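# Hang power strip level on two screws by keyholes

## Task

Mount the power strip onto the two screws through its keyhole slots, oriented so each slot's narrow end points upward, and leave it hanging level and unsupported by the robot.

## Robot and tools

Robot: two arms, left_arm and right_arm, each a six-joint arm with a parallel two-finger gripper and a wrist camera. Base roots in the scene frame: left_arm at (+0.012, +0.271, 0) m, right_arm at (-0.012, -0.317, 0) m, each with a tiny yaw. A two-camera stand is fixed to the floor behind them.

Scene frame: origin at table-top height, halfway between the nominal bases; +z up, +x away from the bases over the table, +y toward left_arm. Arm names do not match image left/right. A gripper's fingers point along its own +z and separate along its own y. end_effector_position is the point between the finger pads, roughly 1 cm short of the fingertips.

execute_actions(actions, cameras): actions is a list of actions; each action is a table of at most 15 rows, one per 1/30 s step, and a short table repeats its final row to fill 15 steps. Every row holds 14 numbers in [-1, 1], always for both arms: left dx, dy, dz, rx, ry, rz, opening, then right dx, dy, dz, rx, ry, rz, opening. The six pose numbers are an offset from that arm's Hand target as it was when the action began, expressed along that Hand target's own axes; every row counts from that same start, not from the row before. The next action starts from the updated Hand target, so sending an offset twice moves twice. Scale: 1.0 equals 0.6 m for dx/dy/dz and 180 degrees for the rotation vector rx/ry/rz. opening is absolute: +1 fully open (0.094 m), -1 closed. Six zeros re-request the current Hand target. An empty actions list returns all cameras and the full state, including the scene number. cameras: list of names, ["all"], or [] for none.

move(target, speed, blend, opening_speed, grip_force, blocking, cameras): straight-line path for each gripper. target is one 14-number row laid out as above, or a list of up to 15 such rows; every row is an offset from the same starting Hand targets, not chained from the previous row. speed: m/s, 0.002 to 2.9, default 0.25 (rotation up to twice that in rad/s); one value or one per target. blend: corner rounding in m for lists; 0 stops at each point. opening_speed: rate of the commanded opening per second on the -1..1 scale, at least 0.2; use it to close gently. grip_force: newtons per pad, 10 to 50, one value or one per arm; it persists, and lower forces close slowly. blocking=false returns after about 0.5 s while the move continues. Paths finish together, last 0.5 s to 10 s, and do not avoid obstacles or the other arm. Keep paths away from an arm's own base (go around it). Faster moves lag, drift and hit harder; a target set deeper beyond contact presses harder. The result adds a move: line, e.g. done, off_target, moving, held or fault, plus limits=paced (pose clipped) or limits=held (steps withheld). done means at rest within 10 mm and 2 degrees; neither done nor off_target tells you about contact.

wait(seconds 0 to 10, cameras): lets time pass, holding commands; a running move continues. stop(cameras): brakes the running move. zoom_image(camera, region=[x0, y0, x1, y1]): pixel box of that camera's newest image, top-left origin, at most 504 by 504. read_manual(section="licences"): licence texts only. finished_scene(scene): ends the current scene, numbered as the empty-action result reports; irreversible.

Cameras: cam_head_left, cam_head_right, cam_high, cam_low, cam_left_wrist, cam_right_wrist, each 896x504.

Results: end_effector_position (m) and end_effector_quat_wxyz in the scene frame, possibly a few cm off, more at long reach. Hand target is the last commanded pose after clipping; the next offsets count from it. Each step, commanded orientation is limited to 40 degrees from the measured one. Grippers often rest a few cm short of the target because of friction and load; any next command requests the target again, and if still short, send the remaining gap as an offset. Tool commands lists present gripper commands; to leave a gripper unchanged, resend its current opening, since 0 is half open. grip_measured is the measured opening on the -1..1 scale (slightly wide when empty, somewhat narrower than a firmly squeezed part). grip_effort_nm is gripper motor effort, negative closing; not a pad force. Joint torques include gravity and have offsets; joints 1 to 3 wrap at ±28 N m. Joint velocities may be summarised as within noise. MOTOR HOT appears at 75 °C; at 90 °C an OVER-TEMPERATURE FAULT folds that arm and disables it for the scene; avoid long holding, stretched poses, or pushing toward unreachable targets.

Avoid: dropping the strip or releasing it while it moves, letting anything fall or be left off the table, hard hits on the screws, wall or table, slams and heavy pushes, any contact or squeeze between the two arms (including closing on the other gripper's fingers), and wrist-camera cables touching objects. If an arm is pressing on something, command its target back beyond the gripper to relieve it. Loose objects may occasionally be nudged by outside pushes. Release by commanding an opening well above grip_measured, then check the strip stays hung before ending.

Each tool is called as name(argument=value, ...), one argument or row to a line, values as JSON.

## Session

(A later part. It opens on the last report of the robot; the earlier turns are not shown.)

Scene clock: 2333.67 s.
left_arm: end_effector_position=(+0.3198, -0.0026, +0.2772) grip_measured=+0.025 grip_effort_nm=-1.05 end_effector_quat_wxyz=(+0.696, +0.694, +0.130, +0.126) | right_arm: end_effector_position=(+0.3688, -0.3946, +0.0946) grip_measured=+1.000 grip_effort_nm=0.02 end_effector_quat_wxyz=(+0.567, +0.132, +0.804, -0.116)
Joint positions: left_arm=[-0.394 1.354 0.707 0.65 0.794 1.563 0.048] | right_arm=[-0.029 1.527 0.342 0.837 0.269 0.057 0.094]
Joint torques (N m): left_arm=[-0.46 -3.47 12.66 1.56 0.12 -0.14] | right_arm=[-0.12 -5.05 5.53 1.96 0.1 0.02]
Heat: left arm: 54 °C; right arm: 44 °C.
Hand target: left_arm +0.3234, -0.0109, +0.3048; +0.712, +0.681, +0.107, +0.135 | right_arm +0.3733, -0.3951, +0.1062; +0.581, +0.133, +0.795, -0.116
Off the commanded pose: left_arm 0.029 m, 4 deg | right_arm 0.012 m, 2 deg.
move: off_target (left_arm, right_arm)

move(
  target=[0.0,0.01,0.006,0,0,0.00,-0.3,0,0,0,0,0,0,1],
  speed=0.03,
)

move(
  target=[0.0,0.01,0.0,0,0,0.00,-0.3,0,0,0,0,0,0,1],
  speed=0.03,
)

move(
  target=[0.0,-0.016,0.0,0,0,0.00,-0.3,0,0,0,0,0,0,1],
  speed=0.03,
)

move(
  target=[0.0,-0.016,0.0,0,0,0.00,-0.3,0,0,0,0,0,0,1],
  speed=0.03,
)

Scene clock: 2343.07 s.
left_arm: end_effector_position=(+0.3199, -0.0028, +0.2775) grip_measured=+0.025 grip_effort_nm=-1.05 end_effector_quat_wxyz=(+0.695, +0.696, +0.130, +0.124) | right_arm: end_effector_position=(+0.3688, -0.3946, +0.0946) grip_measured=+1.000 grip_effort_nm=0.02 end_effector_quat_wxyz=(+0.567, +0.132, +0.804, -0.116)
Joint positions: left_arm=[-0.392 1.354 0.715 0.635 0.8 1.567 0.048] | right_arm=[-0.029 1.527 0.342 0.837 0.269 0.057 0.094]
Joint torques (N m): left_arm=[-1.17 -3.69 13.9 1.46 -0.04 -0.21] | right_arm=[-0.03 -5.05 5.45 1.96 0.08 0.04]
Heat: left arm: 55 °C; right arm: 44 °C.
Hand target: left_arm +0.3243, -0.0141, +0.3110; +0.712, +0.681, +0.107, +0.135 | right_arm +0.3733, -0.3951, +0.1062; +0.581, +0.133, +0.795, -0.116
Off the commanded pose: left_arm 0.036 m, 4 deg | right_arm 0.012 m, 2 deg.
move: off_target (left_arm, right_arm)

Scene clock: 2344.17 s.
left_arm: end_effector_position=(+0.3199, -0.0030, +0.2777) grip_measured=+0.025 grip_effort_nm=-1.05 end_effector_quat_wxyz=(+0.692, +0.700, +0.129, +0.120) | right_arm: end_effector_position=(+0.3688, -0.3946, +0.0946) grip_measured=+1.000 grip_effort_nm=0.02 end_effector_quat_wxyz=(+0.567, +0.132, +0.804, -0.116)
Joint positions: left_arm=[-0.389 1.354 0.727 0.609 0.811 1.574 0.048] | right_arm=[-0.029 1.527 0.342 0.837 0.269 0.057 0.094]
Joint torques (N m): left_arm=[-1.37 -4.59 14.12 1.47 -0.17 -0.29] | right_arm=[-0.01 -5.04 5.46 1.95 0.05 0.02]
Heat: left arm: 55 °C; right arm: 44 °C.
Hand target: left_arm +0.3241, -0.0139, +0.3170; +0.712, +0.681, +0.107, +0.135 | right_arm +0.3733, -0.3951, +0.1062; +0.581, +0.133, +0.795, -0.116
Off the commanded pose: left_arm 0.041 m, 4 deg | right_arm 0.012 m, 2 deg.
move: off_target (left_arm, right_arm)

Scene clock: 2345.17 s.
left_arm: end_effector_position=(+0.3199, -0.0030, +0.2777) grip_measured=+0.025 grip_effort_nm=-1.05 end_effector_quat_wxyz=(+0.692, +0.700, +0.128, +0.119) | right_arm: end_effector_position=(+0.3688, -0.3946, +0.0946) grip_measured=+1.000 grip_effort_nm=0.02 end_effector_quat_wxyz=(+0.567, +0.132, +0.804, -0.116)
Joint positions: left_arm=[-0.389 1.354 0.727 0.609 0.811 1.574 0.048] | right_arm=[-0.029 1.527 0.342 0.837 0.269 0.057 0.094]
Joint torques (N m): left_arm=[-1.5 -3.34 12.12 1.91 -0.15 -0.26] | right_arm=[0.03 -5.11 5.48 1.99 0.07 -0.01]
Heat: left arm: 55 °C; right arm: 44 °C.
Hand target: left_arm +0.3245, -0.0142, +0.3074; +0.712, +0.681, +0.107, +0.135 | right_arm +0.3733, -0.3951, +0.1062; +0.581, +0.133, +0.795, -0.116
Off the commanded pose: left_arm 0.032 m, 4 deg | right_arm 0.012 m, 2 deg.
move: off_target (left_arm, right_arm)

Scene clock: 2346.17 s.
left_arm: end_effector_position=(+0.3201, -0.0035, +0.2765) grip_measured=+0.025 grip_effort_nm=-1.05 end_effector_quat_wxyz=(+0.693, +0.700, +0.125, +0.118) | right_arm: end_effector_position=(+0.3688, -0.3946, +0.0946) grip_measured=+1.000 grip_effort_nm=0.02 end_effector_quat_wxyz=(+0.567, +0.132, +0.804, -0.116)
Joint positions: left_arm=[-0.388 1.362 0.727 0.617 0.819 1.575 0.048] | right_arm=[-0.029 1.527 0.342 0.837 0.269 0.057 0.094]
Joint torques (N m): left_arm=[-1.68 -2.36 10.25 2.24 -0.29 -0.29] | right_arm=[-0.14 -5.18 5.42 1.99 0.08 0.01]
Heat: left arm: 55 °C; right arm: 44 °C.
Hand target: left_arm +0.3250, -0.0145, +0.2978; +0.712, +0.681, +0.107, +0.135 | right_arm +0.3733, -0.3951, +0.1062; +0.581, +0.133, +0.795, -0.116
Off the commanded pose: left_arm 0.024 m, 4 deg | right_arm 0.012 m, 2 deg.
move: off_target (left_arm, right_arm)

move(
  target=[0.0,-0.02,0.0,0,0,0.00,-0.3,0,0,0,0,0,0,1],
  speed=0.03,
)

move(
  target=[0.0,-0.015,0.0,0,0,0.00,-0.3,0,0,0,0,0,0,1],
  speed=0.03,
)

Scene clock: 2350.83 s.
left_arm: end_effector_position=(+0.3203, -0.0033, +0.2766) grip_measured=+0.025 grip_effort_nm=-1.05 end_effector_quat_wxyz=(+0.700, +0.695, +0.116, +0.118) | right_arm: end_effector_position=(+0.3688, -0.3946, +0.0946) grip_measured=+1.000 grip_effort_nm=0.02 end_effector_quat_wxyz=(+0.567, +0.132, +0.804, -0.116)
Joint positions: left_arm=[-0.38 1.38 0.718 0.673 0.841 1.564 0.048] | right_arm=[-0.029 1.527 0.342 0.837 0.269 0.057 0.094]
Joint torques (N m): left_arm=[-2.36 -2.07 8.64 2.2 -0.57 -0.14] | right_arm=[0.03 -5.14 5.35 1.98 0.07 0.01]
Heat: left arm: 54 °C; right arm: 44 °C.
Hand target: left_arm +0.3255, -0.0150, +0.2858; +0.712, +0.681, +0.107, +0.135 | right_arm +0.3733, -0.3951, +0.1062; +0.581, +0.133, +0.795, -0.116
Off the commanded pose: left_arm 0.016 m, 3 deg | right_arm 0.012 m, 2 deg.
move: off_target (left_arm, right_arm)

Scene clock: 2351.97 s.
left_arm: end_effector_position=(+0.3205, -0.0031, +0.2753) grip_measured=+0.025 grip_effort_nm=-1.05 end_effector_quat_wxyz=(+0.708, +0.687, +0.109, +0.123) | right_arm: end_effector_position=(+0.3688, -0.3946, +0.0946) grip_measured=+1.000 grip_effort_nm=0.02 end_effector_quat_wxyz=(+0.567, +0.132, +0.804, -0.116)
Joint positions: left_arm=[-0.379 1.398 0.696 0.75 0.844 1.55 0.048] | right_arm=[-0.029 1.527 0.342 0.837 0.269 0.057 0.094]
Joint torques (N m): left_arm=[-2.43 -1.83 8.24 1.79 -0.6 0.01] | right_arm=[-0.08 -5.05 5.34 1.96 0.08 -0.01]
Heat: left arm: 54 °C; right arm: 44 °C.
Hand target: left_arm +0.3259, -0.0153, +0.2768; +0.712, +0.681, +0.107, +0.134 | right_arm +0.3733, -0.3951, +0.1062; +0.581, +0.133, +0.795, -0.116
Off the commanded pose: left_arm 0.013 m, 2 deg | right_arm 0.012 m, 2 deg.
move: off_target (left_arm, right_arm)

move(
  target=[0.0,0.03,0.0,-0.01,0.05,-0.012,-0.3,0,0,0,0,0,0,1],
  speed=0.04,
)

Scene clock: 2360.23 s.
left_arm: end_effector_position=(+0.3207, -0.0036, +0.2768) grip_measured=+0.025 grip_effort_nm=-1.05 end_effector_quat_wxyz=(+0.705, +0.674, +0.153, +0.160) | right_arm: end_effector_position=(+0.3688, -0.3946, +0.0946) grip_measured=+1.000 grip_effort_nm=0.02 end_effector_quat_wxyz=(+0.567, +0.132, +0.804, -0.116)
Joint positions: left_arm=[-0.438 1.342 0.646 0.753 0.667 1.536 0.048] | right_arm=[-0.029 1.527 0.342 0.837 0.269 0.057 0.094]
Joint torques (N m): left_arm=[-3.86 -4.36 9.57 1.52 -1.27 -0.43] | right_arm=[-0.03 -5.14 5.38 1.95 0.07 -0.03]
Heat: left arm: 53 °C; right arm: 44 °C.
Hand target: left_arm +0.3251, -0.0147, +0.2948; +0.714, +0.655, +0.173, +0.176 | right_arm +0.3733, -0.3951, +0.1062; +0.581, +0.133, +0.795, -0.116
Off the commanded pose: left_arm 0.022 m, 4 deg | right_arm 0.012 m, 2 deg.
move: off_target (left_arm, right_arm)

move(
  target=[0.0,0.01,0.0,0,0.03,-0.012,-0.3,0,0,0,0,0,0,1],
  speed=0.04,
)

move(
  target=[0.0,0.006,0.0,0,0.0,-0.016,-0.3,0,0,0,0,0,0,1],
  speed=0.04,
  cameras=["cam_head_right","cam_left_wrist"],
)

zoom_image(
  camera="cam_head_right",
  region=[370, 125, 470, 225],
)

Scene clock: 2368.43 s.
left_arm: end_effector_position=(+0.3216, -0.0040, +0.2774) grip_measured=+0.025 grip_effort_nm=-1.05 end_effector_quat_wxyz=(+0.690, +0.670, +0.198, +0.189) | right_arm: end_effector_position=(+0.3688, -0.3946, +0.0946) grip_measured=+1.000 grip_effort_nm=0.02 end_effector_quat_wxyz=(+0.567, +0.132, +0.804, -0.116)
Joint positions: left_arm=[-0.503 1.283 0.633 0.677 0.495 1.538 0.048] | right_arm=[-0.029 1.527 0.342 0.837 0.269 0.057 0.094]
Joint torques (N m): left_arm=[-3.33 -3.74 10.5 1.78 -0.98 -0.76] | right_arm=[0.01 -5.12 5.37 1.99 0.07 0.03]
Heat: left arm: 53 °C; right arm: 44 °C.
Hand target: left_arm +0.3249, -0.0142, +0.3008; +0.708, +0.643, +0.219, +0.193 | right_arm +0.3733, -0.3951, +0.1062; +0.581, +0.133, +0.795, -0.116
Off the commanded pose: left_arm 0.026 m, 5 deg | right_arm 0.012 m, 2 deg.
move: off_target (left_arm, right_arm)

Scene clock: 2369.60 s.
left_arm: end_effector_position=(+0.3217, -0.0040, +0.2769) grip_measured=+0.025 grip_effort_nm=-1.05 end_effector_quat_wxyz=(+0.689, +0.671, +0.199, +0.189) | right_arm: end_effector_position=(+0.3688, -0.3946, +0.0946) grip_measured=+1.000 grip_effort_nm=0.02 end_effector_quat_wxyz=(+0.567, +0.132, +0.804, -0.116)
Joint positions: left_arm=[-0.503 1.283 0.633 0.675 0.495 1.538 0.048] | right_arm=[-0.029 1.527 0.342 0.837 0.269 0.057 0.094]
Joint torques (N m): left_arm=[-3.02 -4.07 11.23 1.64 -0.93 -1.35] | right_arm=[-0.08 -5.18 5.39 1.97 0.1 0.02]
Heat: left arm: 54 °C; right arm: 44 °C.
Hand target: left_arm +0.3250, -0.0138, +0.3043; +0.713, +0.637, +0.235, +0.175 | right_arm +0.3733, -0.3951, +0.1062; +0.581, +0.133, +0.795, -0.116
Off the commanded pose: left_arm 0.029 m, 6 deg | right_arm 0.012 m, 2 deg.
move: off_target (left_arm, right_arm)
Images, in order (width x height): cam_head_right 896x504, cam_left_wrist 896x504.

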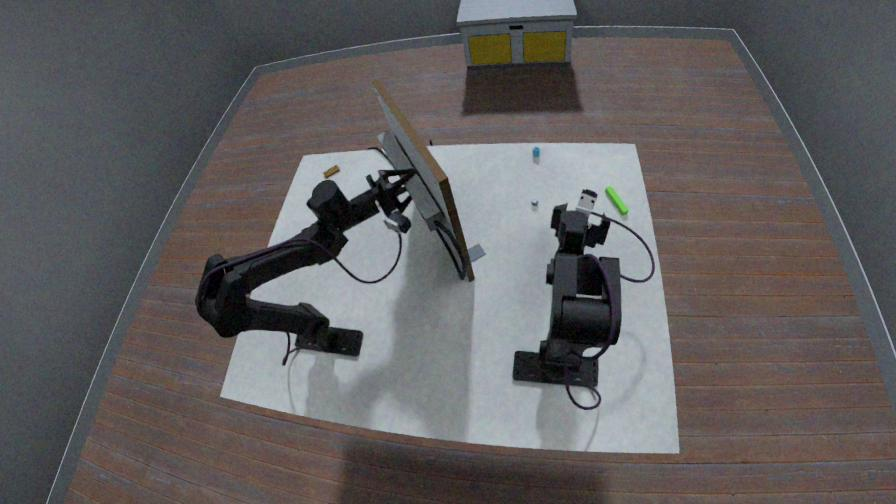

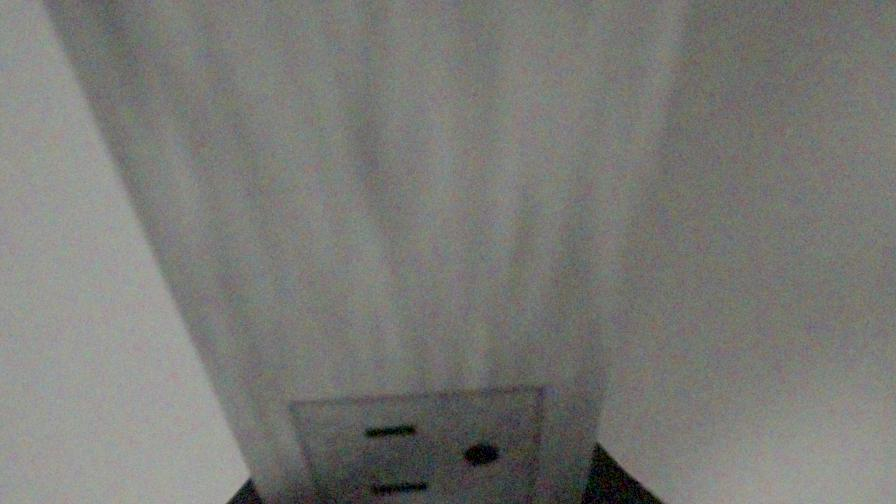

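Scaled by 5.040.

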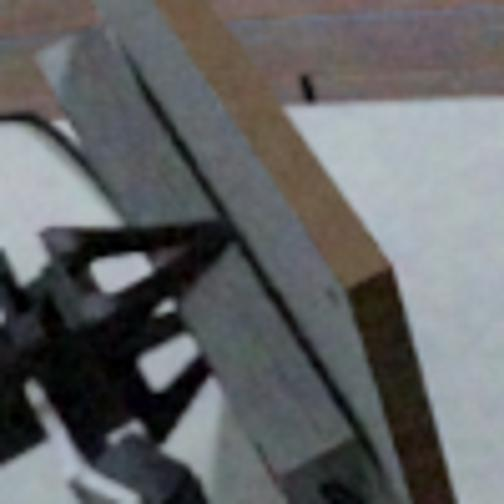

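move(
  target=[0.0,0.0,0.012,0,0.0,0.0,-0.3,0,0,0,0,0,0,1],
  speed=0.04,
)

move(
  target=[0.0,0.0,0.0,0,0.0,0.02,-0.3,0,0,0,0,0,0,1],
  speed=0.04,
)

move(
  target=[0.0,-0.003,0.0,0,0.0,0.016,-0.3,0,0,0,0,0,0,1],
  speed=0.04,
)

move(
  target=[0.0,-0.003,0.0,0,0.0,0.016,-0.3,0,0,0,0,0,0,1],
  speed=0.04,
)

Scene clock: 2382.77 s.
left_arm: end_effector_position=(+0.3227, -0.0053, +0.2760) grip_measured=+0.025 grip_effort_nm=-1.05 end_effector_quat_wxyz=(+0.688, +0.668, +0.211, +0.189) | right_arm: end_effector_position=(+0.3688, -0.3946, +0.0946) grip_measured=+1.000 grip_effort_nm=0.02 end_effector_quat_wxyz=(+0.567, +0.132, +0.804, -0.116)
Joint positions: left_arm=[-0.517 1.283 0.633 0.67 0.463 1.525 0.048] | right_arm=[-0.029 1.527 0.342 0.837 0.269 0.057 0.094]
Joint torques (N m): left_arm=[-2.97 -2.44 12.88 1.73 -0.71 -1.21] | right_arm=[0.03 -5.15 5.3 1.95 0.11 -0.02]
Heat: left arm: 55 °C; right arm: 44 °C.
Hand target: left_arm +0.3290, -0.0198, +0.3050; +0.713, +0.637, +0.235, +0.175 | right_arm +0.3733, -0.3951, +0.1062; +0.581, +0.133, +0.795, -0.116
Off the commanded pose: left_arm 0.033 m, 6 deg | right_arm 0.012 m, 2 deg.
move: off_target (left_arm, right_arm)

Scene clock: 2384.07 s.
left_arm: end_effector_position=(+0.3229, -0.0051, +0.2760) grip_measured=+0.025 grip_effort_nm=-1.05 end_effector_quat_wxyz=(+0.688, +0.668, +0.210, +0.191) | right_arm: end_effector_position=(+0.3688, -0.3946, +0.0946) grip_measured=+1.000 grip_effort_nm=0.02 end_effector_quat_wxyz=(+0.567, +0.132, +0.804, -0.116)
Joint positions: left_arm=[-0.517 1.283 0.633 0.67 0.461 1.528 0.048] | right_arm=[-0.029 1.527 0.342 0.837 0.269 0.057 0.094]
Joint torques (N m): left_arm=[-3.19 -2.45 12.74 1.73 -0.75 -0.49] | right_arm=[-0.08 -5.09 5.49 1.99 0.06 0.01]
Heat: left arm: 55 °C; right arm: 44 °C.
Hand target: left_arm +0.3290, -0.0198, +0.3050; +0.707, +0.644, +0.215, +0.198 | right_arm +0.3733, -0.3951, +0.1062; +0.581, +0.133, +0.795, -0.116
Off the commanded pose: left_arm 0.033 m, 4 deg | right_arm 0.012 m, 2 deg.
move: off_target (left_arm, right_arm)

Scene clock: 2385.27 s.
left_arm: end_effector_position=(+0.3227, -0.0054, +0.2760) grip_measured=+0.025 grip_effort_nm=-1.05 end_effector_quat_wxyz=(+0.687, +0.669, +0.208, +0.193) | right_arm: end_effector_position=(+0.3688, -0.3946, +0.0946) grip_measured=+1.000 grip_effort_nm=0.02 end_effector_quat_wxyz=(+0.567, +0.132, +0.804, -0.116)
Joint positions: left_arm=[-0.518 1.283 0.633 0.67 0.46 1.535 0.048] | right_arm=[-0.029 1.527 0.342 0.837 0.269 0.057 0.094]
Joint torques (N m): left_arm=[-3.18 -2.29 12.33 1.81 -0.8 0] | right_arm=[-0.1 -5.01 5.42 1.95 0.07 0]
Heat: left arm: 55 °C; right arm: 44 °C.
Hand target: left_arm +0.3290, -0.0199, +0.3032; +0.702, +0.649, +0.199, +0.215 | right_arm +0.3733, -0.3951, +0.1062; +0.581, +0.133, +0.795, -0.116
Off the commanded pose: left_arm 0.031 m, 4 deg | right_arm 0.012 m, 2 deg.
move: off_target (left_arm, right_arm)

Scene clock: 2386.47 s.
left_arm: end_effector_position=(+0.3228, -0.0054, +0.2760) grip_measured=+0.025 grip_effort_nm=-1.05 end_effector_quat_wxyz=(+0.686, +0.670, +0.204, +0.198) | right_arm: end_effector_position=(+0.3688, -0.3946, +0.0946) grip_measured=+1.000 grip_effort_nm=0.02 end_effector_quat_wxyz=(+0.567, +0.132, +0.804, -0.116)
Joint positions: left_arm=[-0.518 1.283 0.633 0.67 0.459 1.548 0.048] | right_arm=[-0.029 1.527 0.342 0.837 0.269 0.057 0.094]
Joint torques (N m): left_arm=[-3.18 -1.89 12.08 1.89 -0.77 0.47] | right_arm=[-0.09 -5.01 5.44 1.97 0.08 0.02]
Heat: left arm: 55 °C; right arm: 44 °C.
Hand target: left_arm +0.3291, -0.0201, +0.3014; +0.696, +0.654, +0.182, +0.233 | right_arm +0.3733, -0.3951, +0.1062; +0.581, +0.133, +0.795, -0.116
Off the commanded pose: left_arm 0.030 m, 5 deg | right_arm 0.012 m, 2 deg.
move: off_target (left_arm, right_arm)

move(
  target=[0.0,0,0.0,0,0.0,0.016,-0.3,0,0,0,0,0,0,1],
  speed=0.04,
)

move(
  target=[0.0,-0.00,0.0,0,0.0,0.016,-0.3,0,0,0,0,0,0,1],
  speed=0.04,
  cameras=["cam_head_right"],
)

zoom_image(
  camera="cam_head_right",
  region=[370, 125, 470, 225],
)

Scene clock: 2394.87 s.
left_arm: end_effector_position=(+0.3229, -0.0053, +0.2760) grip_measured=+0.025 grip_effort_nm=-1.05 end_effector_quat_wxyz=(+0.685, +0.671, +0.201, +0.201) | right_arm: end_effector_position=(+0.3688, -0.3946, +0.0946) grip_measured=+1.000 grip_effort_nm=0.02 end_effector_quat_wxyz=(+0.567, +0.132, +0.804, -0.116)
Joint positions: left_arm=[-0.518 1.283 0.633 0.67 0.459 1.556 0.048] | right_arm=[-0.029 1.527 0.342 0.837 0.269 0.057 0.094]
Joint torques (N m): left_arm=[-3.21 -2 12.07 1.86 -0.77 0.94] | right_arm=[-0.08 -5.15 5.46 1.96 0.09 0.02]
Heat: left arm: 56 °C; right arm: 44 °C.
Hand target: left_arm +0.3291, -0.0200, +0.3014; +0.690, +0.658, +0.166, +0.250 | right_arm +0.3733, -0.3951, +0.1062; +0.581, +0.133, +0.795, -0.116
Off the commanded pose: left_arm 0.030 m, 7 deg | right_arm 0.012 m, 2 deg.
move: off_target (left_arm, right_arm)

Scene clock: 2396.10 s.
left_arm: end_effector_position=(+0.3229, -0.0055, +0.2760) grip_measured=+0.025 grip_effort_nm=-1.05 end_effector_quat_wxyz=(+0.684, +0.672, +0.198, +0.205) | right_arm: end_effector_position=(+0.3688, -0.3946, +0.0946) grip_measured=+1.000 grip_effort_nm=0.02 end_effector_quat_wxyz=(+0.567, +0.132, +0.804, -0.116)
Joint positions: left_arm=[-0.52 1.283 0.633 0.67 0.456 1.566 0.048] | right_arm=[-0.029 1.527 0.342 0.837 0.269 0.057 0.094]
Joint torques (N m): left_arm=[-3.12 -1.92 12.16 1.89 -0.74 1.42] | right_arm=[0.01 -5.14 5.45 1.98 0.08 -0.01]
Heat: left arm: 56 °C; right arm: 44 °C.
Hand target: left_arm +0.3291, -0.0201, +0.3014; +0.684, +0.662, +0.149, +0.268 | right_arm +0.3733, -0.3951, +0.1062; +0.581, +0.133, +0.795, -0.116
Off the commanded pose: left_arm 0.030 m, 9 deg | right_arm 0.012 m, 2 deg.
move: off_target (left_arm, right_arm)
Images, in order (width x height): cam_head_right 896x504.

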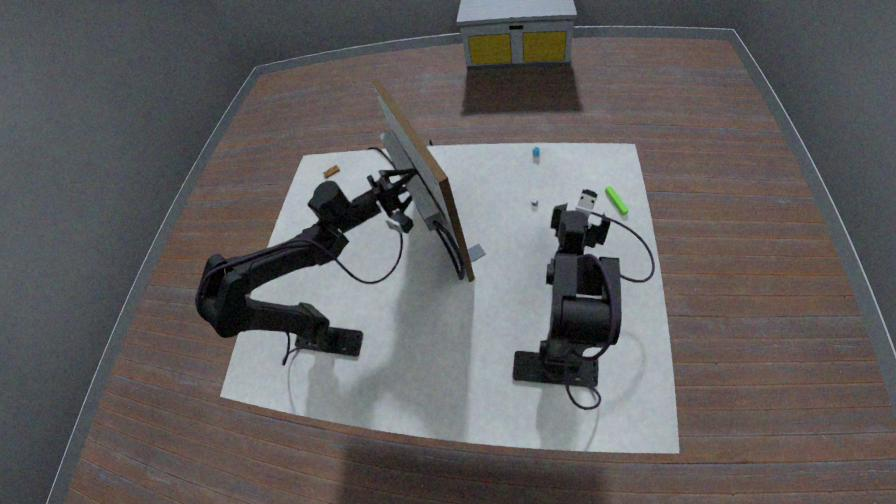

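Scaled by 5.040.

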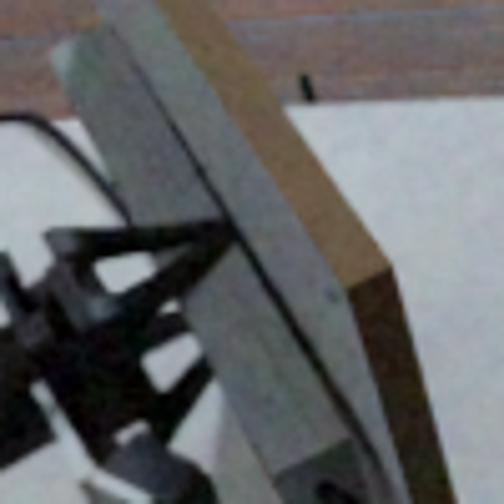

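move(
  target=[0.008,0.0,0.0,0,0.0,-0.036,-0.3,0,0,0,0,0,0,1],
  speed=0.04,
)

move(
  target=[0.008,0.0,0.0,0,0.02,0,-0.3,0,0,0,0,0,0,1],
  speed=0.04,
)

move(
  target=[0.006,0.0,0.0,0,0.0,0,-0.3,0,0,0,0,0,0,1],
  speed=0.04,
)

Scene clock: 2414.73 s.
left_arm: end_effector_position=(+0.3229, -0.0055, +0.2760) grip_measured=+0.025 grip_effort_nm=-1.05 end_effector_quat_wxyz=(+0.684, +0.671, +0.201, +0.202) | right_arm: end_effector_position=(+0.3688, -0.3946, +0.0946) grip_measured=+1.000 grip_effort_nm=0.02 end_effector_quat_wxyz=(+0.567, +0.132, +0.804, -0.116)
Joint positions: left_arm=[-0.52 1.283 0.633 0.67 0.456 1.558 0.048] | right_arm=[-0.029 1.527 0.342 0.837 0.269 0.057 0.094]
Joint torques (N m): left_arm=[-1.96 -1.48 12.59 1.9 -0.55 0.18] | right_arm=[-0.08 -5.03 5.46 1.98 0.09 0.01]
Heat: left arm: 57 °C; right arm: 44 °C.
Hand target: left_arm +0.3330, -0.0173, +0.3021; +0.698, +0.653, +0.186, +0.228 | right_arm +0.3733, -0.3951, +0.1062; +0.581, +0.133, +0.795, -0.116
Off the commanded pose: left_arm 0.030 m, 4 deg | right_arm 0.012 m, 2 deg.
move: off_target (left_arm, right_arm)

Scene clock: 2416.07 s.
left_arm: end_effector_position=(+0.3235, -0.0053, +0.2764) grip_measured=+0.025 grip_effort_nm=-1.05 end_effector_quat_wxyz=(+0.684, +0.670, +0.203, +0.204) | right_arm: end_effector_position=(+0.3688, -0.3946, +0.0946) grip_measured=+1.000 grip_effort_nm=0.02 end_effector_quat_wxyz=(+0.567, +0.132, +0.804, -0.116)
Joint positions: left_arm=[-0.523 1.282 0.633 0.67 0.445 1.557 0.048] | right_arm=[-0.029 1.527 0.342 0.837 0.269 0.057 0.094]
Joint torques (N m): left_arm=[-3.17 -2.22 12.01 1.86 -1.38 0.18] | right_arm=[-0.05 -5.12 5.38 1.98 0.11 0.01]
Heat: left arm: 57 °C; right arm: 44 °C.
Hand target: left_arm +0.3370, -0.0146, +0.3023; +0.692, +0.645, +0.208, +0.249 | right_arm +0.3733, -0.3951, +0.1062; +0.581, +0.133, +0.795, -0.116
Off the commanded pose: left_arm 0.031 m, 6 deg | right_arm 0.012 m, 2 deg.
move: off_target (left_arm, right_arm)

Scene clock: 2417.07 s.
left_arm: end_effector_position=(+0.3234, -0.0051, +0.2766) grip_measured=+0.025 grip_effort_nm=-1.05 end_effector_quat_wxyz=(+0.684, +0.670, +0.204, +0.204) | right_arm: end_effector_position=(+0.3688, -0.3946, +0.0946) grip_measured=+1.000 grip_effort_nm=0.02 end_effector_quat_wxyz=(+0.567, +0.132, +0.804, -0.116)
Joint positions: left_arm=[-0.523 1.28 0.633 0.668 0.445 1.557 0.048] | right_arm=[-0.029 1.527 0.342 0.837 0.269 0.057 0.094]
Joint torques (N m): left_arm=[-2.18 -1.96 12.22 1.89 -1.26 0.19] | right_arm=[0.01 -5.07 5.37 1.98 0.06 0]
Heat: left arm: 57 °C; right arm: 44 °C.
Hand target: left_arm +0.3398, -0.0124, +0.3023; +0.692, +0.645, +0.208, +0.249 | right_arm +0.3733, -0.3951, +0.1062; +0.581, +0.133, +0.795, -0.116
Off the commanded pose: left_arm 0.031 m, 6 deg | right_arm 0.012 m, 2 deg.
move: off_target (left_arm, right_arm)

move(
  target=[0.0,0.005,0.0,0,0.0,-0.03,-0.3,0,0,0,0,0,0,1],
  speed=0.03,
)

move(
  target=[0.0,0.005,0.0,0,0.0,-0.02,-0.3,0,0,0,0,0,0,1],
  speed=0.03,
)

move(
  target=[0.0,0.005,0.0,0,0.0,-0.02,-0.3,0,0,0,0,0,0,1],
  speed=0.03,
)

Scene clock: 2423.83 s.
left_arm: end_effector_position=(+0.3234, -0.0051, +0.2766) grip_measured=+0.025 grip_effort_nm=-1.05 end_effector_quat_wxyz=(+0.685, +0.669, +0.209, +0.199) | right_arm: end_effector_position=(+0.3688, -0.3946, +0.0946) grip_measured=+1.000 grip_effort_nm=0.02 end_effector_quat_wxyz=(+0.567, +0.132, +0.804, -0.116)
Joint positions: left_arm=[-0.523 1.28 0.633 0.668 0.445 1.541 0.048] | right_arm=[-0.029 1.527 0.342 0.837 0.269 0.057 0.094]
Joint torques (N m): left_arm=[-2.03 -2.19 12.82 1.81 -1.17 -0.76] | right_arm=[-0.09 -5.11 5.53 1.96 0.09 0]
Heat: left arm: 58 °C; right arm: 44 °C.
Hand target: left_arm +0.3396, -0.0123, +0.3053; +0.703, +0.635, +0.239, +0.216 | right_arm +0.3733, -0.3951, +0.1062; +0.581, +0.133, +0.795, -0.116
Off the commanded pose: left_arm 0.034 m, 6 deg | right_arm 0.012 m, 2 deg.
move: off_target (left_arm, right_arm)

Scene clock: 2425.40 s.
left_arm: end_effector_position=(+0.3234, -0.0051, +0.2765) grip_measured=+0.025 grip_effort_nm=-1.05 end_effector_quat_wxyz=(+0.686, +0.668, +0.211, +0.196) | right_arm: end_effector_position=(+0.3688, -0.3946, +0.0946) grip_measured=+1.000 grip_effort_nm=0.02 end_effector_quat_wxyz=(+0.567, +0.132, +0.804, -0.116)
Joint positions: left_arm=[-0.523 1.28 0.633 0.667 0.445 1.534 0.048] | right_arm=[-0.029 1.527 0.342 0.837 0.269 0.057 0.094]
Joint torques (N m): left_arm=[-1.72 -2.58 13.37 1.7 -1.09 -1.4] | right_arm=[-0.1 -5.03 5.5 1.97 0.09 0.01]
Heat: left arm: 58 °C; right arm: 44 °C.
Hand target: left_arm +0.3396, -0.0120, +0.3084; +0.709, +0.627, +0.258, +0.194 | right_arm +0.3733, -0.3951, +0.1062; +0.581, +0.133, +0.795, -0.116
Off the commanded pose: left_arm 0.036 m, 8 deg | right_arm 0.012 m, 2 deg.
move: off_target (left_arm, right_arm)

Scene clock: 2427.03 s.
left_arm: end_effector_position=(+0.3234, -0.0051, +0.2760) grip_measured=+0.025 grip_effort_nm=-1.05 end_effector_quat_wxyz=(+0.686, +0.667, +0.215, +0.193) | right_arm: end_effector_position=(+0.3688, -0.3946, +0.0946) grip_measured=+1.000 grip_effort_nm=0.02 end_effector_quat_wxyz=(+0.567, +0.132, +0.804, -0.116)
Joint positions: left_arm=[-0.523 1.28 0.633 0.665 0.445 1.525 0.048] | right_arm=[-0.029 1.527 0.342 0.837 0.269 0.057 0.094]
Joint torques (N m): left_arm=[-1.47 -2.86 13.94 1.62 -0.98 -1.99] | right_arm=[-0.05 -5.15 5.44 1.98 0.1 0.01]
Heat: left arm: 58 °C; right arm: 44 °C.
Hand target: left_arm +0.3397, -0.0116, +0.3113; +0.715, +0.618, +0.278, +0.171 | right_arm +0.3733, -0.3951, +0.1062; +0.581, +0.133, +0.795, -0.116
Off the commanded pose: left_arm 0.039 m, 10 deg | right_arm 0.012 m, 2 deg.
move: off_target (left_arm, right_arm)

move(
  target=[0.0,-0.01,0.0,0,0.0,0.05,-0.3,0,0,0,0,0,0,1],
  speed=0.03,
)

move(
  target=[0.0,-0.01,0.0,0,0.0,0.03,-0.3,0,0,0,0,0,0,1],
  speed=0.03,
)

move(
  target=[0.0,-0.01,0.0,0,0.0,0.03,-0.3,0,0,0,0,0,0,1],
  speed=0.03,
)

move(
  target=[0.0,-0.01,0.0,0,0.0,0.02,-0.3,0,0,0,0,0,0,1],
  speed=0.03,
)

Scene clock: 2445.40 s.
left_arm: end_effector_position=(+0.3235, -0.0050, +0.2760) grip_measured=+0.025 grip_effort_nm=-1.05 end_effector_quat_wxyz=(+0.685, +0.669, +0.212, +0.197) | right_arm: end_effector_position=(+0.3688, -0.3946, +0.0946) grip_measured=+1.000 grip_effort_nm=0.02 end_effector_quat_wxyz=(+0.567, +0.132, +0.804, -0.116)
Joint positions: left_arm=[-0.523 1.28 0.633 0.665 0.443 1.536 0.048] | right_arm=[-0.029 1.527 0.342 0.837 0.269 0.057 0.094]
Joint torques (N m): left_arm=[-2.36 -2.35 12.79 1.81 -1.24 -0.33] | right_arm=[-0.05 -5.05 5.46 1.96 0.07 0.02]
Heat: left arm: 60 °C; right arm: 44 °C.
Hand target: left_arm +0.3391, -0.0126, +0.3055; +0.699, +0.638, +0.229, +0.227 | right_arm +0.3733, -0.3951, +0.1062; +0.581, +0.133, +0.795, -0.116
Off the commanded pose: left_arm 0.034 m, 5 deg | right_arm 0.012 m, 2 deg.
move: off_target (left_arm, right_arm)

Scene clock: 2447.57 s.
left_arm: end_effector_position=(+0.3233, -0.0053, +0.2760) grip_measured=+0.025 grip_effort_nm=-1.05 end_effector_quat_wxyz=(+0.683, +0.671, +0.205, +0.203) | right_arm: end_effector_position=(+0.3688, -0.3946, +0.0946) grip_measured=+1.000 grip_effort_nm=0.02 end_effector_quat_wxyz=(+0.567, +0.132, +0.804, -0.116)
Joint positions: left_arm=[-0.524 1.28 0.633 0.665 0.442 1.555 0.048] | right_arm=[-0.029 1.527 0.342 0.837 0.269 0.057 0.094]
Joint torques (N m): left_arm=[-2.43 -1.44 11.67 2.02 -1.23 0.56] | right_arm=[0.02 -4.98 5.38 1.98 0.09 0]
Heat: left arm: 59 °C; right arm: 44 °C.
Hand target: left_arm +0.3393, -0.0131, +0.2995; +0.688, +0.648, +0.198, +0.260 | right_arm +0.3733, -0.3951, +0.1062; +0.581, +0.133, +0.795, -0.116
Off the commanded pose: left_arm 0.029 m, 7 deg | right_arm 0.012 m, 2 deg.
move: off_target (left_arm, right_arm)

Scene clock: 2449.73 s.
left_arm: end_effector_position=(+0.3233, -0.0053, +0.2760) grip_measured=+0.025 grip_effort_nm=-1.05 end_effector_quat_wxyz=(+0.682, +0.672, +0.201, +0.208) | right_arm: end_effector_position=(+0.3688, -0.3946, +0.0946) grip_measured=+1.000 grip_effort_nm=0.02 end_effector_quat_wxyz=(+0.567, +0.132, +0.804, -0.116)
Joint positions: left_arm=[-0.524 1.28 0.633 0.665 0.442 1.569 0.048] | right_arm=[-0.029 1.527 0.342 0.837 0.269 0.057 0.094]
Joint torques (N m): left_arm=[-2.24 -0.64 10.93 2.17 -1.18 1.53] | right_arm=[-0.06 -5.18 5.34 1.95 0.11 0]
Heat: left arm: 59 °C; right arm: 44 °C.
Hand target: left_arm +0.3399, -0.0133, +0.2935; +0.675, +0.657, +0.168, +0.292 | right_arm +0.3733, -0.3951, +0.1062; +0.581, +0.133, +0.795, -0.116
Off the commanded pose: left_arm 0.025 m, 10 deg | right_arm 0.012 m, 2 deg.
move: off_target (left_arm, right_arm)

Scene clock: 2451.50 s.
left_arm: end_effector_position=(+0.3257, -0.0086, +0.2721) grip_measured=+0.025 grip_effort_nm=-1.05 end_effector_quat_wxyz=(+0.673, +0.678, +0.183, +0.230) | right_arm: end_effector_position=(+0.3688, -0.3946, +0.0946) grip_measured=+1.000 grip_effort_nm=0.02 end_effector_quat_wxyz=(+0.567, +0.132, +0.804, -0.116)
Joint positions: left_arm=[-0.535 1.3 0.635 0.679 0.425 1.631 0.048] | right_arm=[-0.029 1.527 0.342 0.837 0.269 0.057 0.094]
Joint torques (N m): left_arm=[-1.25 -1.1 9.78 2.29 -0.98 1.56] | right_arm=[-0.09 -5.11 5.37 1.96 0.11 0.03]
Heat: left arm: 59 °C; right arm: 44 °C.
Hand target: left_arm +0.3409, -0.0131, +0.2876; +0.665, +0.662, +0.147, +0.313 | right_arm +0.3733, -0.3951, +0.1062; +0.581, +0.133, +0.795, -0.116
Off the commanded pose: left_arm 0.022 m, 11 deg | right_arm 0.012 m, 2 deg.
move: off_target (left_arm, right_arm)

wait(
  seconds=0,
  cameras=["cam_head_right","cam_head_left","cam_low","cam_left_wrist"],
)

zoom_image(
  camera="cam_head_right",
  region=[370, 125, 470, 225],
)

zoom_image(
  camera="cam_head_left",
  region=[370, 120, 480, 230],
)

Scene clock: 2459.73 s.
left_arm: end_effector_position=(+0.3257, -0.0086, +0.2721) grip_measured=+0.025 grip_effort_nm=-1.05 end_effector_quat_wxyz=(+0.673, +0.678, +0.183, +0.230) | right_arm: end_effector_position=(+0.3688, -0.3946, +0.0946) grip_measured=+1.000 grip_effort_nm=0.02 end_effector_quat_wxyz=(+0.567, +0.132, +0.804, -0.116)
Joint positions: left_arm=[-0.535 1.3 0.635 0.679 0.425 1.631 0.048] | right_arm=[-0.029 1.527 0.342 0.837 0.269 0.057 0.094]
Joint torques (N m): left_arm=[-1.24 -1.06 9.77 2.29 -1 1.55] | right_arm=[-0.01 -5.12 5.56 1.97 0.08 0.02]
Heat: left arm: 56 °C; right arm: 44 °C.
Hand target: left_arm +0.3409, -0.0131, +0.2876; +0.665, +0.662, +0.147, +0.313 | right_arm +0.3733, -0.3951, +0.1062; +0.581, +0.133, +0.795, -0.116
Tool commands: left_gripper/opening=-0.3 right_gripper/opening=+1.0
Off the commanded pose: left_arm 0.022 m, 11 deg | right_arm 0.012 m, 2 deg.
Images, in order (width x height): cam_head_left 896x504, cam_head_right 896x504, cam_low 896x504, cam_left_wrist 896x504.

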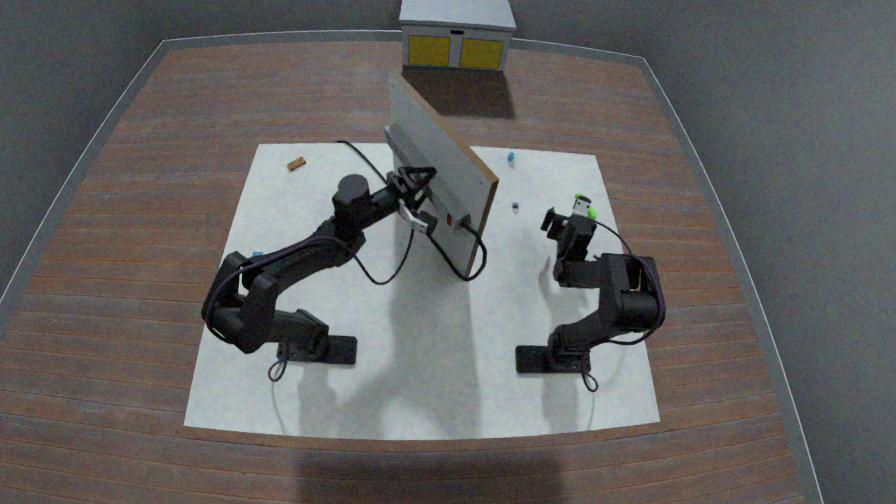

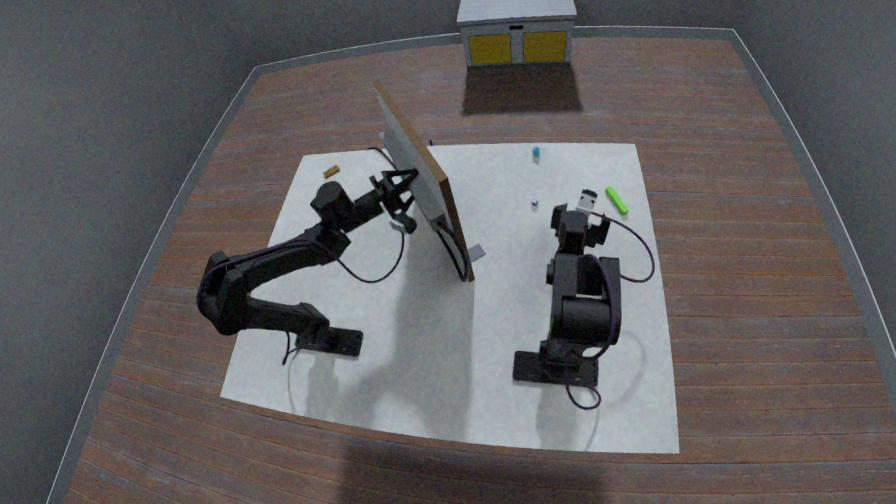

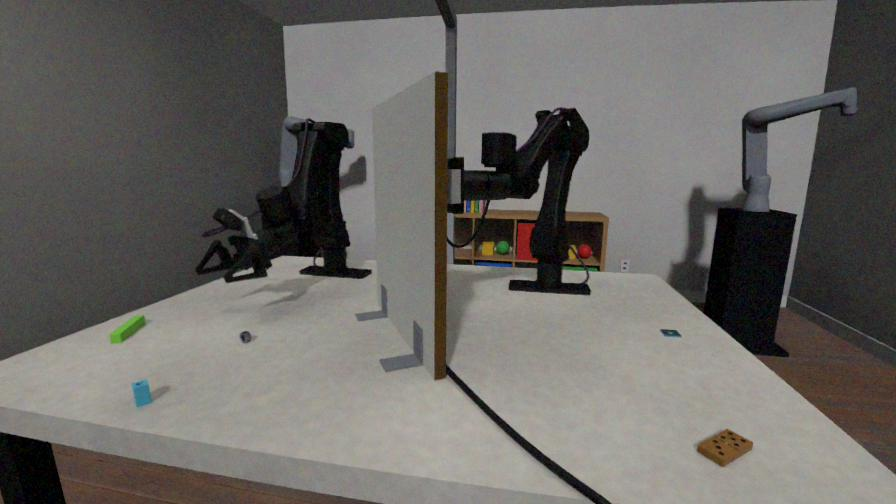

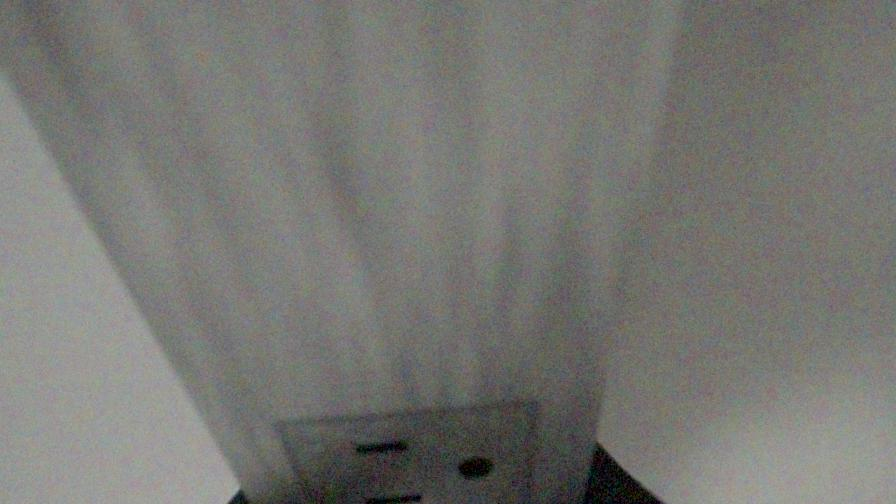

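Scaled by 5.040.

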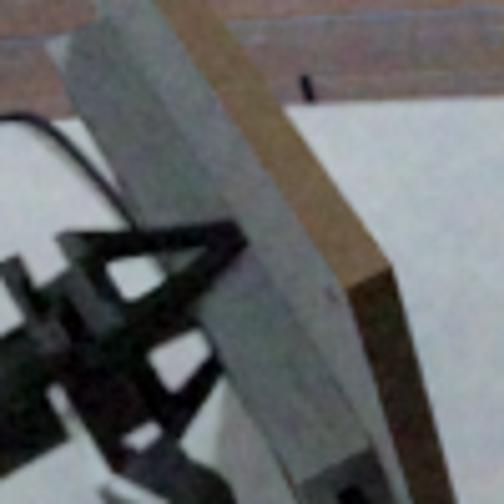

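Scaled by 4.582.

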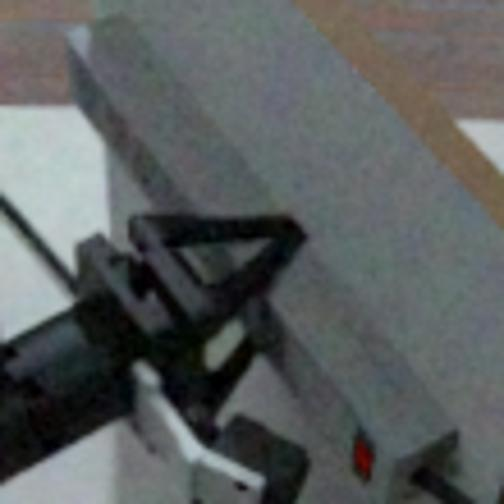

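move(
  target=[-0.0143,0.0045,-0.0167,0,-0.015,-0.06,-0.3,0,0,0,0,0,0,1],
  speed=0.04,
)

Scene clock: 2473.07 s.
left_arm: end_effector_position=(+0.3255, -0.0085, +0.2726) grip_measured=+0.025 grip_effort_nm=-1.05 end_effector_quat_wxyz=(+0.677, +0.675, +0.191, +0.222) | right_arm: end_effector_position=(+0.3688, -0.3946, +0.0946) grip_measured=+1.000 grip_effort_nm=0.02 end_effector_quat_wxyz=(+0.567, +0.132, +0.804, -0.116)
Joint positions: left_arm=[-0.535 1.3 0.633 0.684 0.425 1.606 0.048] | right_arm=[-0.029 1.527 0.342 0.837 0.269 0.057 0.094]
Joint torques (N m): left_arm=[-0.69 -3.41 7.64 2.25 -0.39 -0.36] | right_arm=[-0.1 -5.19 5.41 1.99 0.13 0.01]
Heat: left arm: 54 °C; right arm: 44 °C.
Hand target: left_arm +0.3277, -0.0106, +0.2875; +0.695, +0.652, +0.193, +0.233 | right_arm +0.3733, -0.3951, +0.1062; +0.581, +0.133, +0.795, -0.116
Off the commanded pose: left_arm 0.015 m, 4 deg | right_arm 0.012 m, 2 deg.
move: off_target (left_arm, right_arm)

move(
  target=[-0.0006,-0.0167,-0.0012,0,0,-0.02,-0.3,0,0,0,0,0,0,1],
  speed=0.04,
)

move(
  target=[-0.0006,-0.0167,-0.0012,0,0,-0.0,-0.3,0,0,0,0,0,0,1],
  speed=0.04,
)

Scene clock: 2480.33 s.
left_arm: end_effector_position=(+0.3255, -0.0074, +0.2716) grip_measured=+0.025 grip_effort_nm=-1.05 end_effector_quat_wxyz=(+0.690, +0.661, +0.205, +0.212) | right_arm: end_effector_position=(+0.3688, -0.3946, +0.0946) grip_measured=+1.000 grip_effort_nm=0.02 end_effector_quat_wxyz=(+0.567, +0.132, +0.804, -0.116)
Joint positions: left_arm=[-0.535 1.312 0.609 0.749 0.419 1.55 0.048] | right_arm=[-0.029 1.527 0.342 0.837 0.269 0.057 0.094]
Joint torques (N m): left_arm=[-0.69 -2.74 7.15 2.1 -0.33 -0.4] | right_arm=[-0.09 -5.07 5.44 1.96 0.09 0.01]
Heat: left arm: 54 °C; right arm: 44 °C.
Hand target: left_arm +0.3277, -0.0106, +0.2775; +0.702, +0.646, +0.213, +0.211 | right_arm +0.3733, -0.3951, +0.1062; +0.581, +0.133, +0.795, -0.116
Off the commanded pose: left_arm 0.007 m, 2 deg | right_arm 0.012 m, 2 deg.
move: off_target (right_arm)

Scene clock: 2481.33 s.
left_arm: end_effector_position=(+0.3254, -0.0073, +0.2709) grip_measured=+0.025 grip_effort_nm=-1.05 end_effector_quat_wxyz=(+0.696, +0.654, +0.202, +0.215) | right_arm: end_effector_position=(+0.3688, -0.3946, +0.0946) grip_measured=+1.000 grip_effort_nm=0.02 end_effector_quat_wxyz=(+0.567, +0.132, +0.804, -0.116)
Joint positions: left_arm=[-0.535 1.328 0.592 0.804 0.419 1.543 0.048] | right_arm=[-0.029 1.527 0.342 0.837 0.269 0.057 0.094]
Joint torques (N m): left_arm=[-0.9 -2.11 6.28 2.03 -0.35 -0.32] | right_arm=[-0.03 -5.05 5.52 1.98 0.08 -0.01]
Heat: left arm: 54 °C; right arm: 44 °C.
Hand target: left_arm +0.3272, -0.0110, +0.2674; +0.702, +0.646, +0.213, +0.211 | right_arm +0.3733, -0.3951, +0.1062; +0.581, +0.133, +0.795, -0.116
Off the commanded pose: left_arm 0.005 m, 2 deg | right_arm 0.012 m, 2 deg.
move: off_target (right_arm)

move(
  target=[-0.0006,-0.0167,-0.0012,0.01,0,-0.0,-0.3,0,0,0,0,0,0,1],
  speed=0.04,
)

move(
  target=[-0.0006,-0.0167,-0.0012,0.01,0,-0.0,-0.3,0,0,0,0,0,0,1],
  speed=0.04,
)

move(
  target=[-0.0006,-0.0167,-0.0012,0.01,0,-0.0,-0.3,0,0,0,0,0,0,1],
  speed=0.04,
)

Scene clock: 2487.47 s.
left_arm: end_effector_position=(+0.3255, -0.0073, +0.2709) grip_measured=+0.025 grip_effort_nm=-1.05 end_effector_quat_wxyz=(+0.696, +0.654, +0.202, +0.215) | right_arm: end_effector_position=(+0.3688, -0.3946, +0.0946) grip_measured=+1.000 grip_effort_nm=0.02 end_effector_quat_wxyz=(+0.567, +0.132, +0.804, -0.116)
Joint positions: left_arm=[-0.535 1.328 0.592 0.804 0.418 1.543 0.048] | right_arm=[-0.029 1.527 0.342 0.837 0.269 0.057 0.094]
Joint torques (N m): left_arm=[-1.03 -2.03 5.53 1.79 -0.37 -0.17] | right_arm=[-0.23 -5.05 5.44 1.96 0.06 0.05]
Heat: left arm: 53 °C; right arm: 44 °C.
Hand target: left_arm +0.3267, -0.0114, +0.2574; +0.692, +0.657, +0.216, +0.208 | right_arm +0.3733, -0.3951, +0.1062; +0.581, +0.133, +0.795, -0.116
Off the commanded pose: left_arm 0.014 m, 2 deg | right_arm 0.012 m, 2 deg.
move: off_target (left_arm, right_arm)

Scene clock: 2488.47 s.
left_arm: end_effector_position=(+0.3254, -0.0071, +0.2703) grip_measured=+0.025 grip_effort_nm=-1.05 end_effector_quat_wxyz=(+0.696, +0.654, +0.203, +0.215) | right_arm: end_effector_position=(+0.3688, -0.3946, +0.0946) grip_measured=+1.000 grip_effort_nm=0.02 end_effector_quat_wxyz=(+0.567, +0.132, +0.804, -0.116)
Joint positions: left_arm=[-0.535 1.328 0.59 0.805 0.417 1.543 0.048] | right_arm=[-0.029 1.527 0.342 0.837 0.269 0.057 0.094]
Joint torques (N m): left_arm=[-1.05 -2.06 5.01 1.51 -0.34 0] | right_arm=[-0.05 -5.12 5.42 1.95 0.06 -0.01]
Heat: left arm: 53 °C; right arm: 44 °C.
Hand target: left_arm +0.3261, -0.0115, +0.2474; +0.681, +0.668, +0.220, +0.205 | right_arm +0.3733, -0.3951, +0.1062; +0.581, +0.133, +0.795, -0.116
Off the commanded pose: left_arm 0.023 m, 3 deg | right_arm 0.012 m, 2 deg.
move: off_target (left_arm, right_arm)

Scene clock: 2489.47 s.
left_arm: end_effector_position=(+0.3251, -0.0073, +0.2696) grip_measured=+0.025 grip_effort_nm=-1.05 end_effector_quat_wxyz=(+0.695, +0.655, +0.202, +0.215) | right_arm: end_effector_position=(+0.3688, -0.3946, +0.0946) grip_measured=+1.000 grip_effort_nm=0.02 end_effector_quat_wxyz=(+0.567, +0.132, +0.804, -0.116)
Joint positions: left_arm=[-0.537 1.328 0.589 0.805 0.416 1.545 0.048] | right_arm=[-0.029 1.527 0.342 0.837 0.269 0.057 0.094]
Joint torques (N m): left_arm=[-0.98 -2.14 4.4 1.24 -0.29 0.11] | right_arm=[-0.09 -5.19 5.31 1.99 0.11 0.02]
Heat: left arm: 53 °C; right arm: 44 °C.
Hand target: left_arm +0.3252, -0.0114, +0.2374; +0.671, +0.678, +0.223, +0.201 | right_arm +0.3733, -0.3951, +0.1062; +0.581, +0.133, +0.795, -0.116
Off the commanded pose: left_arm 0.032 m, 5 deg | right_arm 0.012 m, 2 deg.
move: off_target (left_arm, right_arm)

move(
  target=[0,0,-0.02,0,0,-0.0,-0.3,0,0,0,0,0,0,1],
  speed=0.03,
)

move(
  target=[0,0,-0.008,0,0,-0.0,-0.3,0,0,0,0,0,0,1],
  speed=0.03,
)

Scene clock: 2499.97 s.
left_arm: end_effector_position=(+0.3238, -0.0076, +0.2691) grip_measured=+0.025 grip_effort_nm=-1.05 end_effector_quat_wxyz=(+0.696, +0.654, +0.202, +0.217) | right_arm: end_effector_position=(+0.3688, -0.3946, +0.0946) grip_measured=+1.000 grip_effort_nm=0.02 end_effector_quat_wxyz=(+0.567, +0.132, +0.804, -0.116)
Joint positions: left_arm=[-0.543 1.326 0.581 0.815 0.406 1.546 0.048] | right_arm=[-0.029 1.527 0.342 0.837 0.269 0.057 0.094]
Joint torques (N m): left_arm=[0.23 -5 2.82 1.01 -0.02 0.09] | right_arm=[0.01 -5.18 5.41 1.96 0.08 0]
Heat: left arm: 52 °C; right arm: 44 °C.
Hand target: left_arm +0.3183, -0.0015, +0.2376; +0.671, +0.678, +0.223, +0.201 | right_arm +0.3733, -0.3951, +0.1062; +0.581, +0.133, +0.795, -0.116
Off the commanded pose: left_arm 0.033 m, 5 deg | right_arm 0.012 m, 2 deg.
move: off_target (left_arm, right_arm)

Scene clock: 2500.97 s.
left_arm: end_effector_position=(+0.3236, -0.0077, +0.2690) grip_measured=+0.025 grip_effort_nm=-1.05 end_effector_quat_wxyz=(+0.696, +0.653, +0.204, +0.218) | right_arm: end_effector_position=(+0.3688, -0.3946, +0.0946) grip_measured=+1.000 grip_effort_nm=0.02 end_effector_quat_wxyz=(+0.567, +0.132, +0.804, -0.116)
Joint positions: left_arm=[-0.546 1.325 0.58 0.815 0.4 1.546 0.048] | right_arm=[-0.029 1.527 0.342 0.837 0.269 0.057 0.094]
Joint torques (N m): left_arm=[0.72 -6.01 2.09 0.97 0.16 0.06] | right_arm=[-0.08 -5.11 5.33 1.97 0.08 -0.02]
Heat: left arm: 52 °C; right arm: 44 °C.
Hand target: left_arm +0.3156, +0.0024, +0.2377; +0.671, +0.678, +0.223, +0.201 | right_arm +0.3733, -0.3951, +0.1062; +0.581, +0.133, +0.795, -0.116
Off the commanded pose: left_arm 0.034 m, 5 deg | right_arm 0.012 m, 2 deg.
move: off_target (left_arm, right_arm)

move(
  target=[0,0,-0.01,0,0,-0.0,-0.3,0,0,0,0,0,0,1],
  speed=0.03,
  cameras=["cam_head_right","cam_head_left","cam_low"],
)

zoom_image(
  camera="cam_head_right",
  region=[370, 125, 470, 225],
)

zoom_image(
  camera="cam_low",
  region=[420, 140, 500, 220],
)

zoom_image(
  camera="cam_head_left",
  region=[370, 120, 480, 230],
)

Scene clock: 2509.13 s.
left_arm: end_effector_position=(+0.3234, -0.0074, +0.2689) grip_measured=+0.025 grip_effort_nm=-1.05 end_effector_quat_wxyz=(+0.696, +0.653, +0.204, +0.219) | right_arm: end_effector_position=(+0.3688, -0.3946, +0.0946) grip_measured=+1.000 grip_effort_nm=0.02 end_effector_quat_wxyz=(+0.567, +0.132, +0.804, -0.116)
Joint positions: left_arm=[-0.546 1.323 0.578 0.815 0.399 1.546 0.048] | right_arm=[-0.029 1.527 0.342 0.837 0.269 0.057 0.094]
Joint torques (N m): left_arm=[1.39 -7.49 1.14 0.94 0.26 0.04] | right_arm=[0.01 -5.12 5.41 1.99 0.09 0.03]
Heat: left arm: 51 °C; right arm: 44 °C.
Hand target: left_arm +0.3122, +0.0073, +0.2378; +0.671, +0.678, +0.223, +0.201 | right_arm +0.3733, -0.3951, +0.1062; +0.581, +0.133, +0.795, -0.116
Off the commanded pose: left_arm 0.036 m, 5 deg | right_arm 0.012 m, 2 deg.
move: off_target (left_arm, right_arm)
Images, in order (width x height): cam_head_left 896x504, cam_head_right 896x504, cam_low 896x504.

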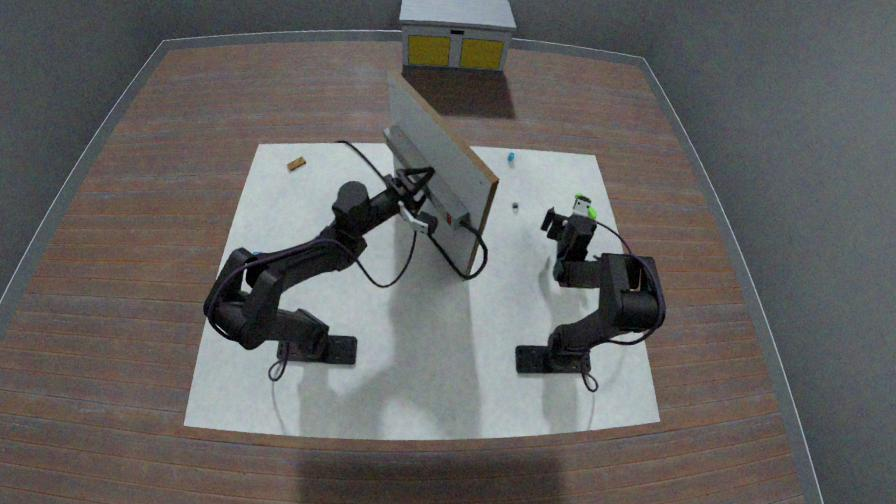

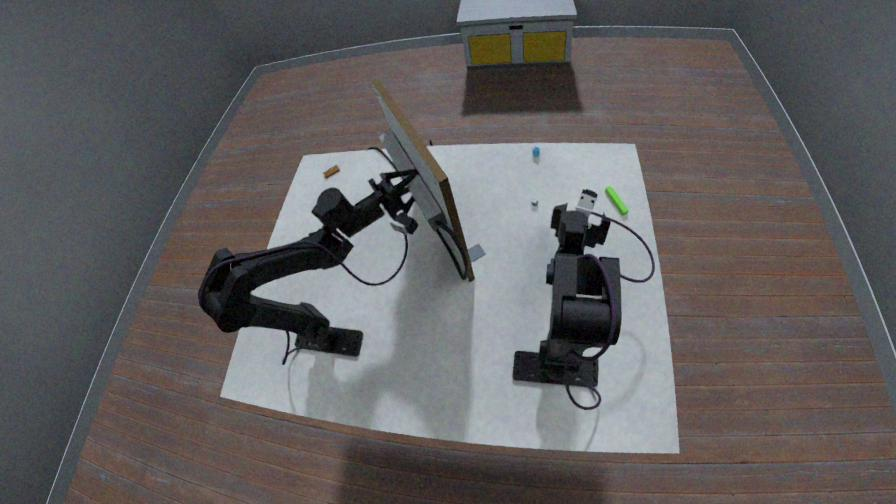

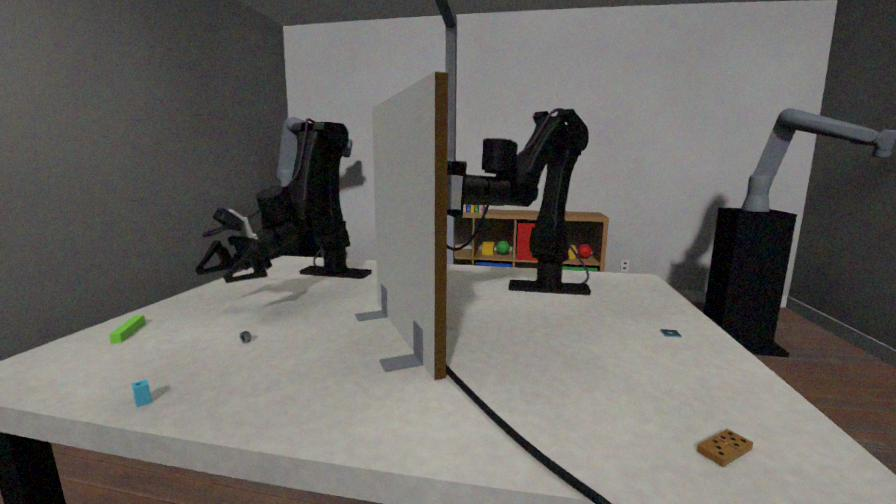

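Scaled by 5.040.

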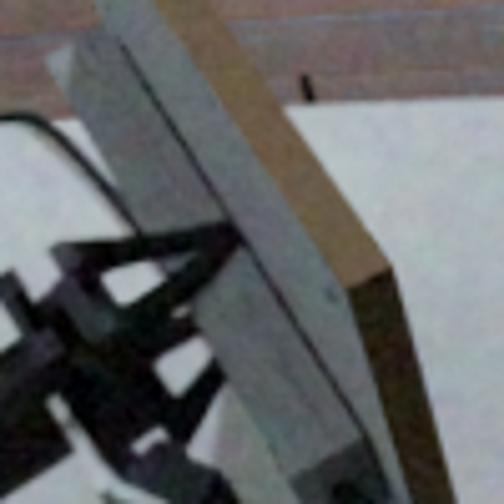

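Scaled by 6.300.

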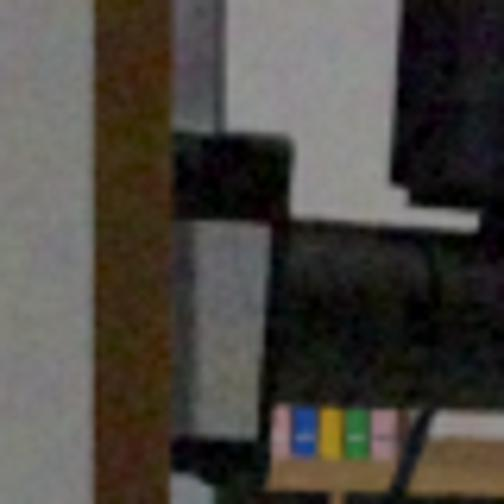

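Scaled by 4.582.

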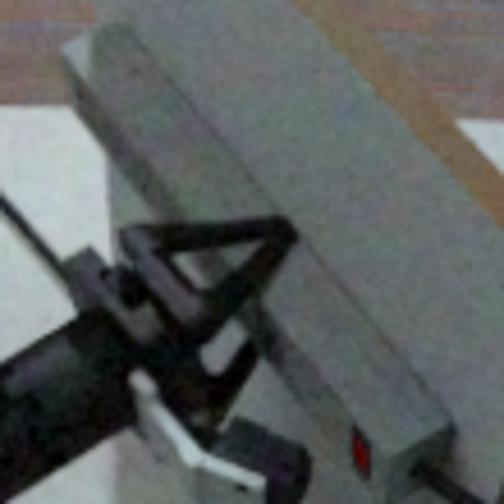

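move(
  target=[-0.0025,0.0405,0.0272,-0.008,0,-0.0,-0.3,0,0,0,0,0,0,1],
  speed=0.03,
)

Scene clock: 2523.27 s.
left_arm: end_effector_position=(+0.3235, -0.0079, +0.2702) grip_measured=+0.025 grip_effort_nm=-1.05 end_effector_quat_wxyz=(+0.695, +0.654, +0.205, +0.218) | right_arm: end_effector_position=(+0.3688, -0.3946, +0.0946) grip_measured=+1.000 grip_effort_nm=0.02 end_effector_quat_wxyz=(+0.567, +0.132, +0.804, -0.116)
Joint positions: left_arm=[-0.547 1.319 0.586 0.797 0.397 1.546 0.048] | right_arm=[-0.029 1.527 0.342 0.837 0.269 0.057 0.094]
Joint torques (N m): left_arm=[-0.58 -5.91 7.12 0.69 -0.04 -0.06] | right_arm=[-0.08 -5.22 5.3 1.95 0.1 0.03]
Heat: left arm: 50 °C; right arm: 44 °C.
Hand target: left_arm +0.3210, -0.0070, +0.2618; +0.679, +0.670, +0.220, +0.204 | right_arm +0.3733, -0.3951, +0.1062; +0.581, +0.133, +0.795, -0.116
Off the commanded pose: left_arm 0.009 m, 3 deg | right_arm 0.012 m, 2 deg.
move: off_target (left_arm, right_arm)


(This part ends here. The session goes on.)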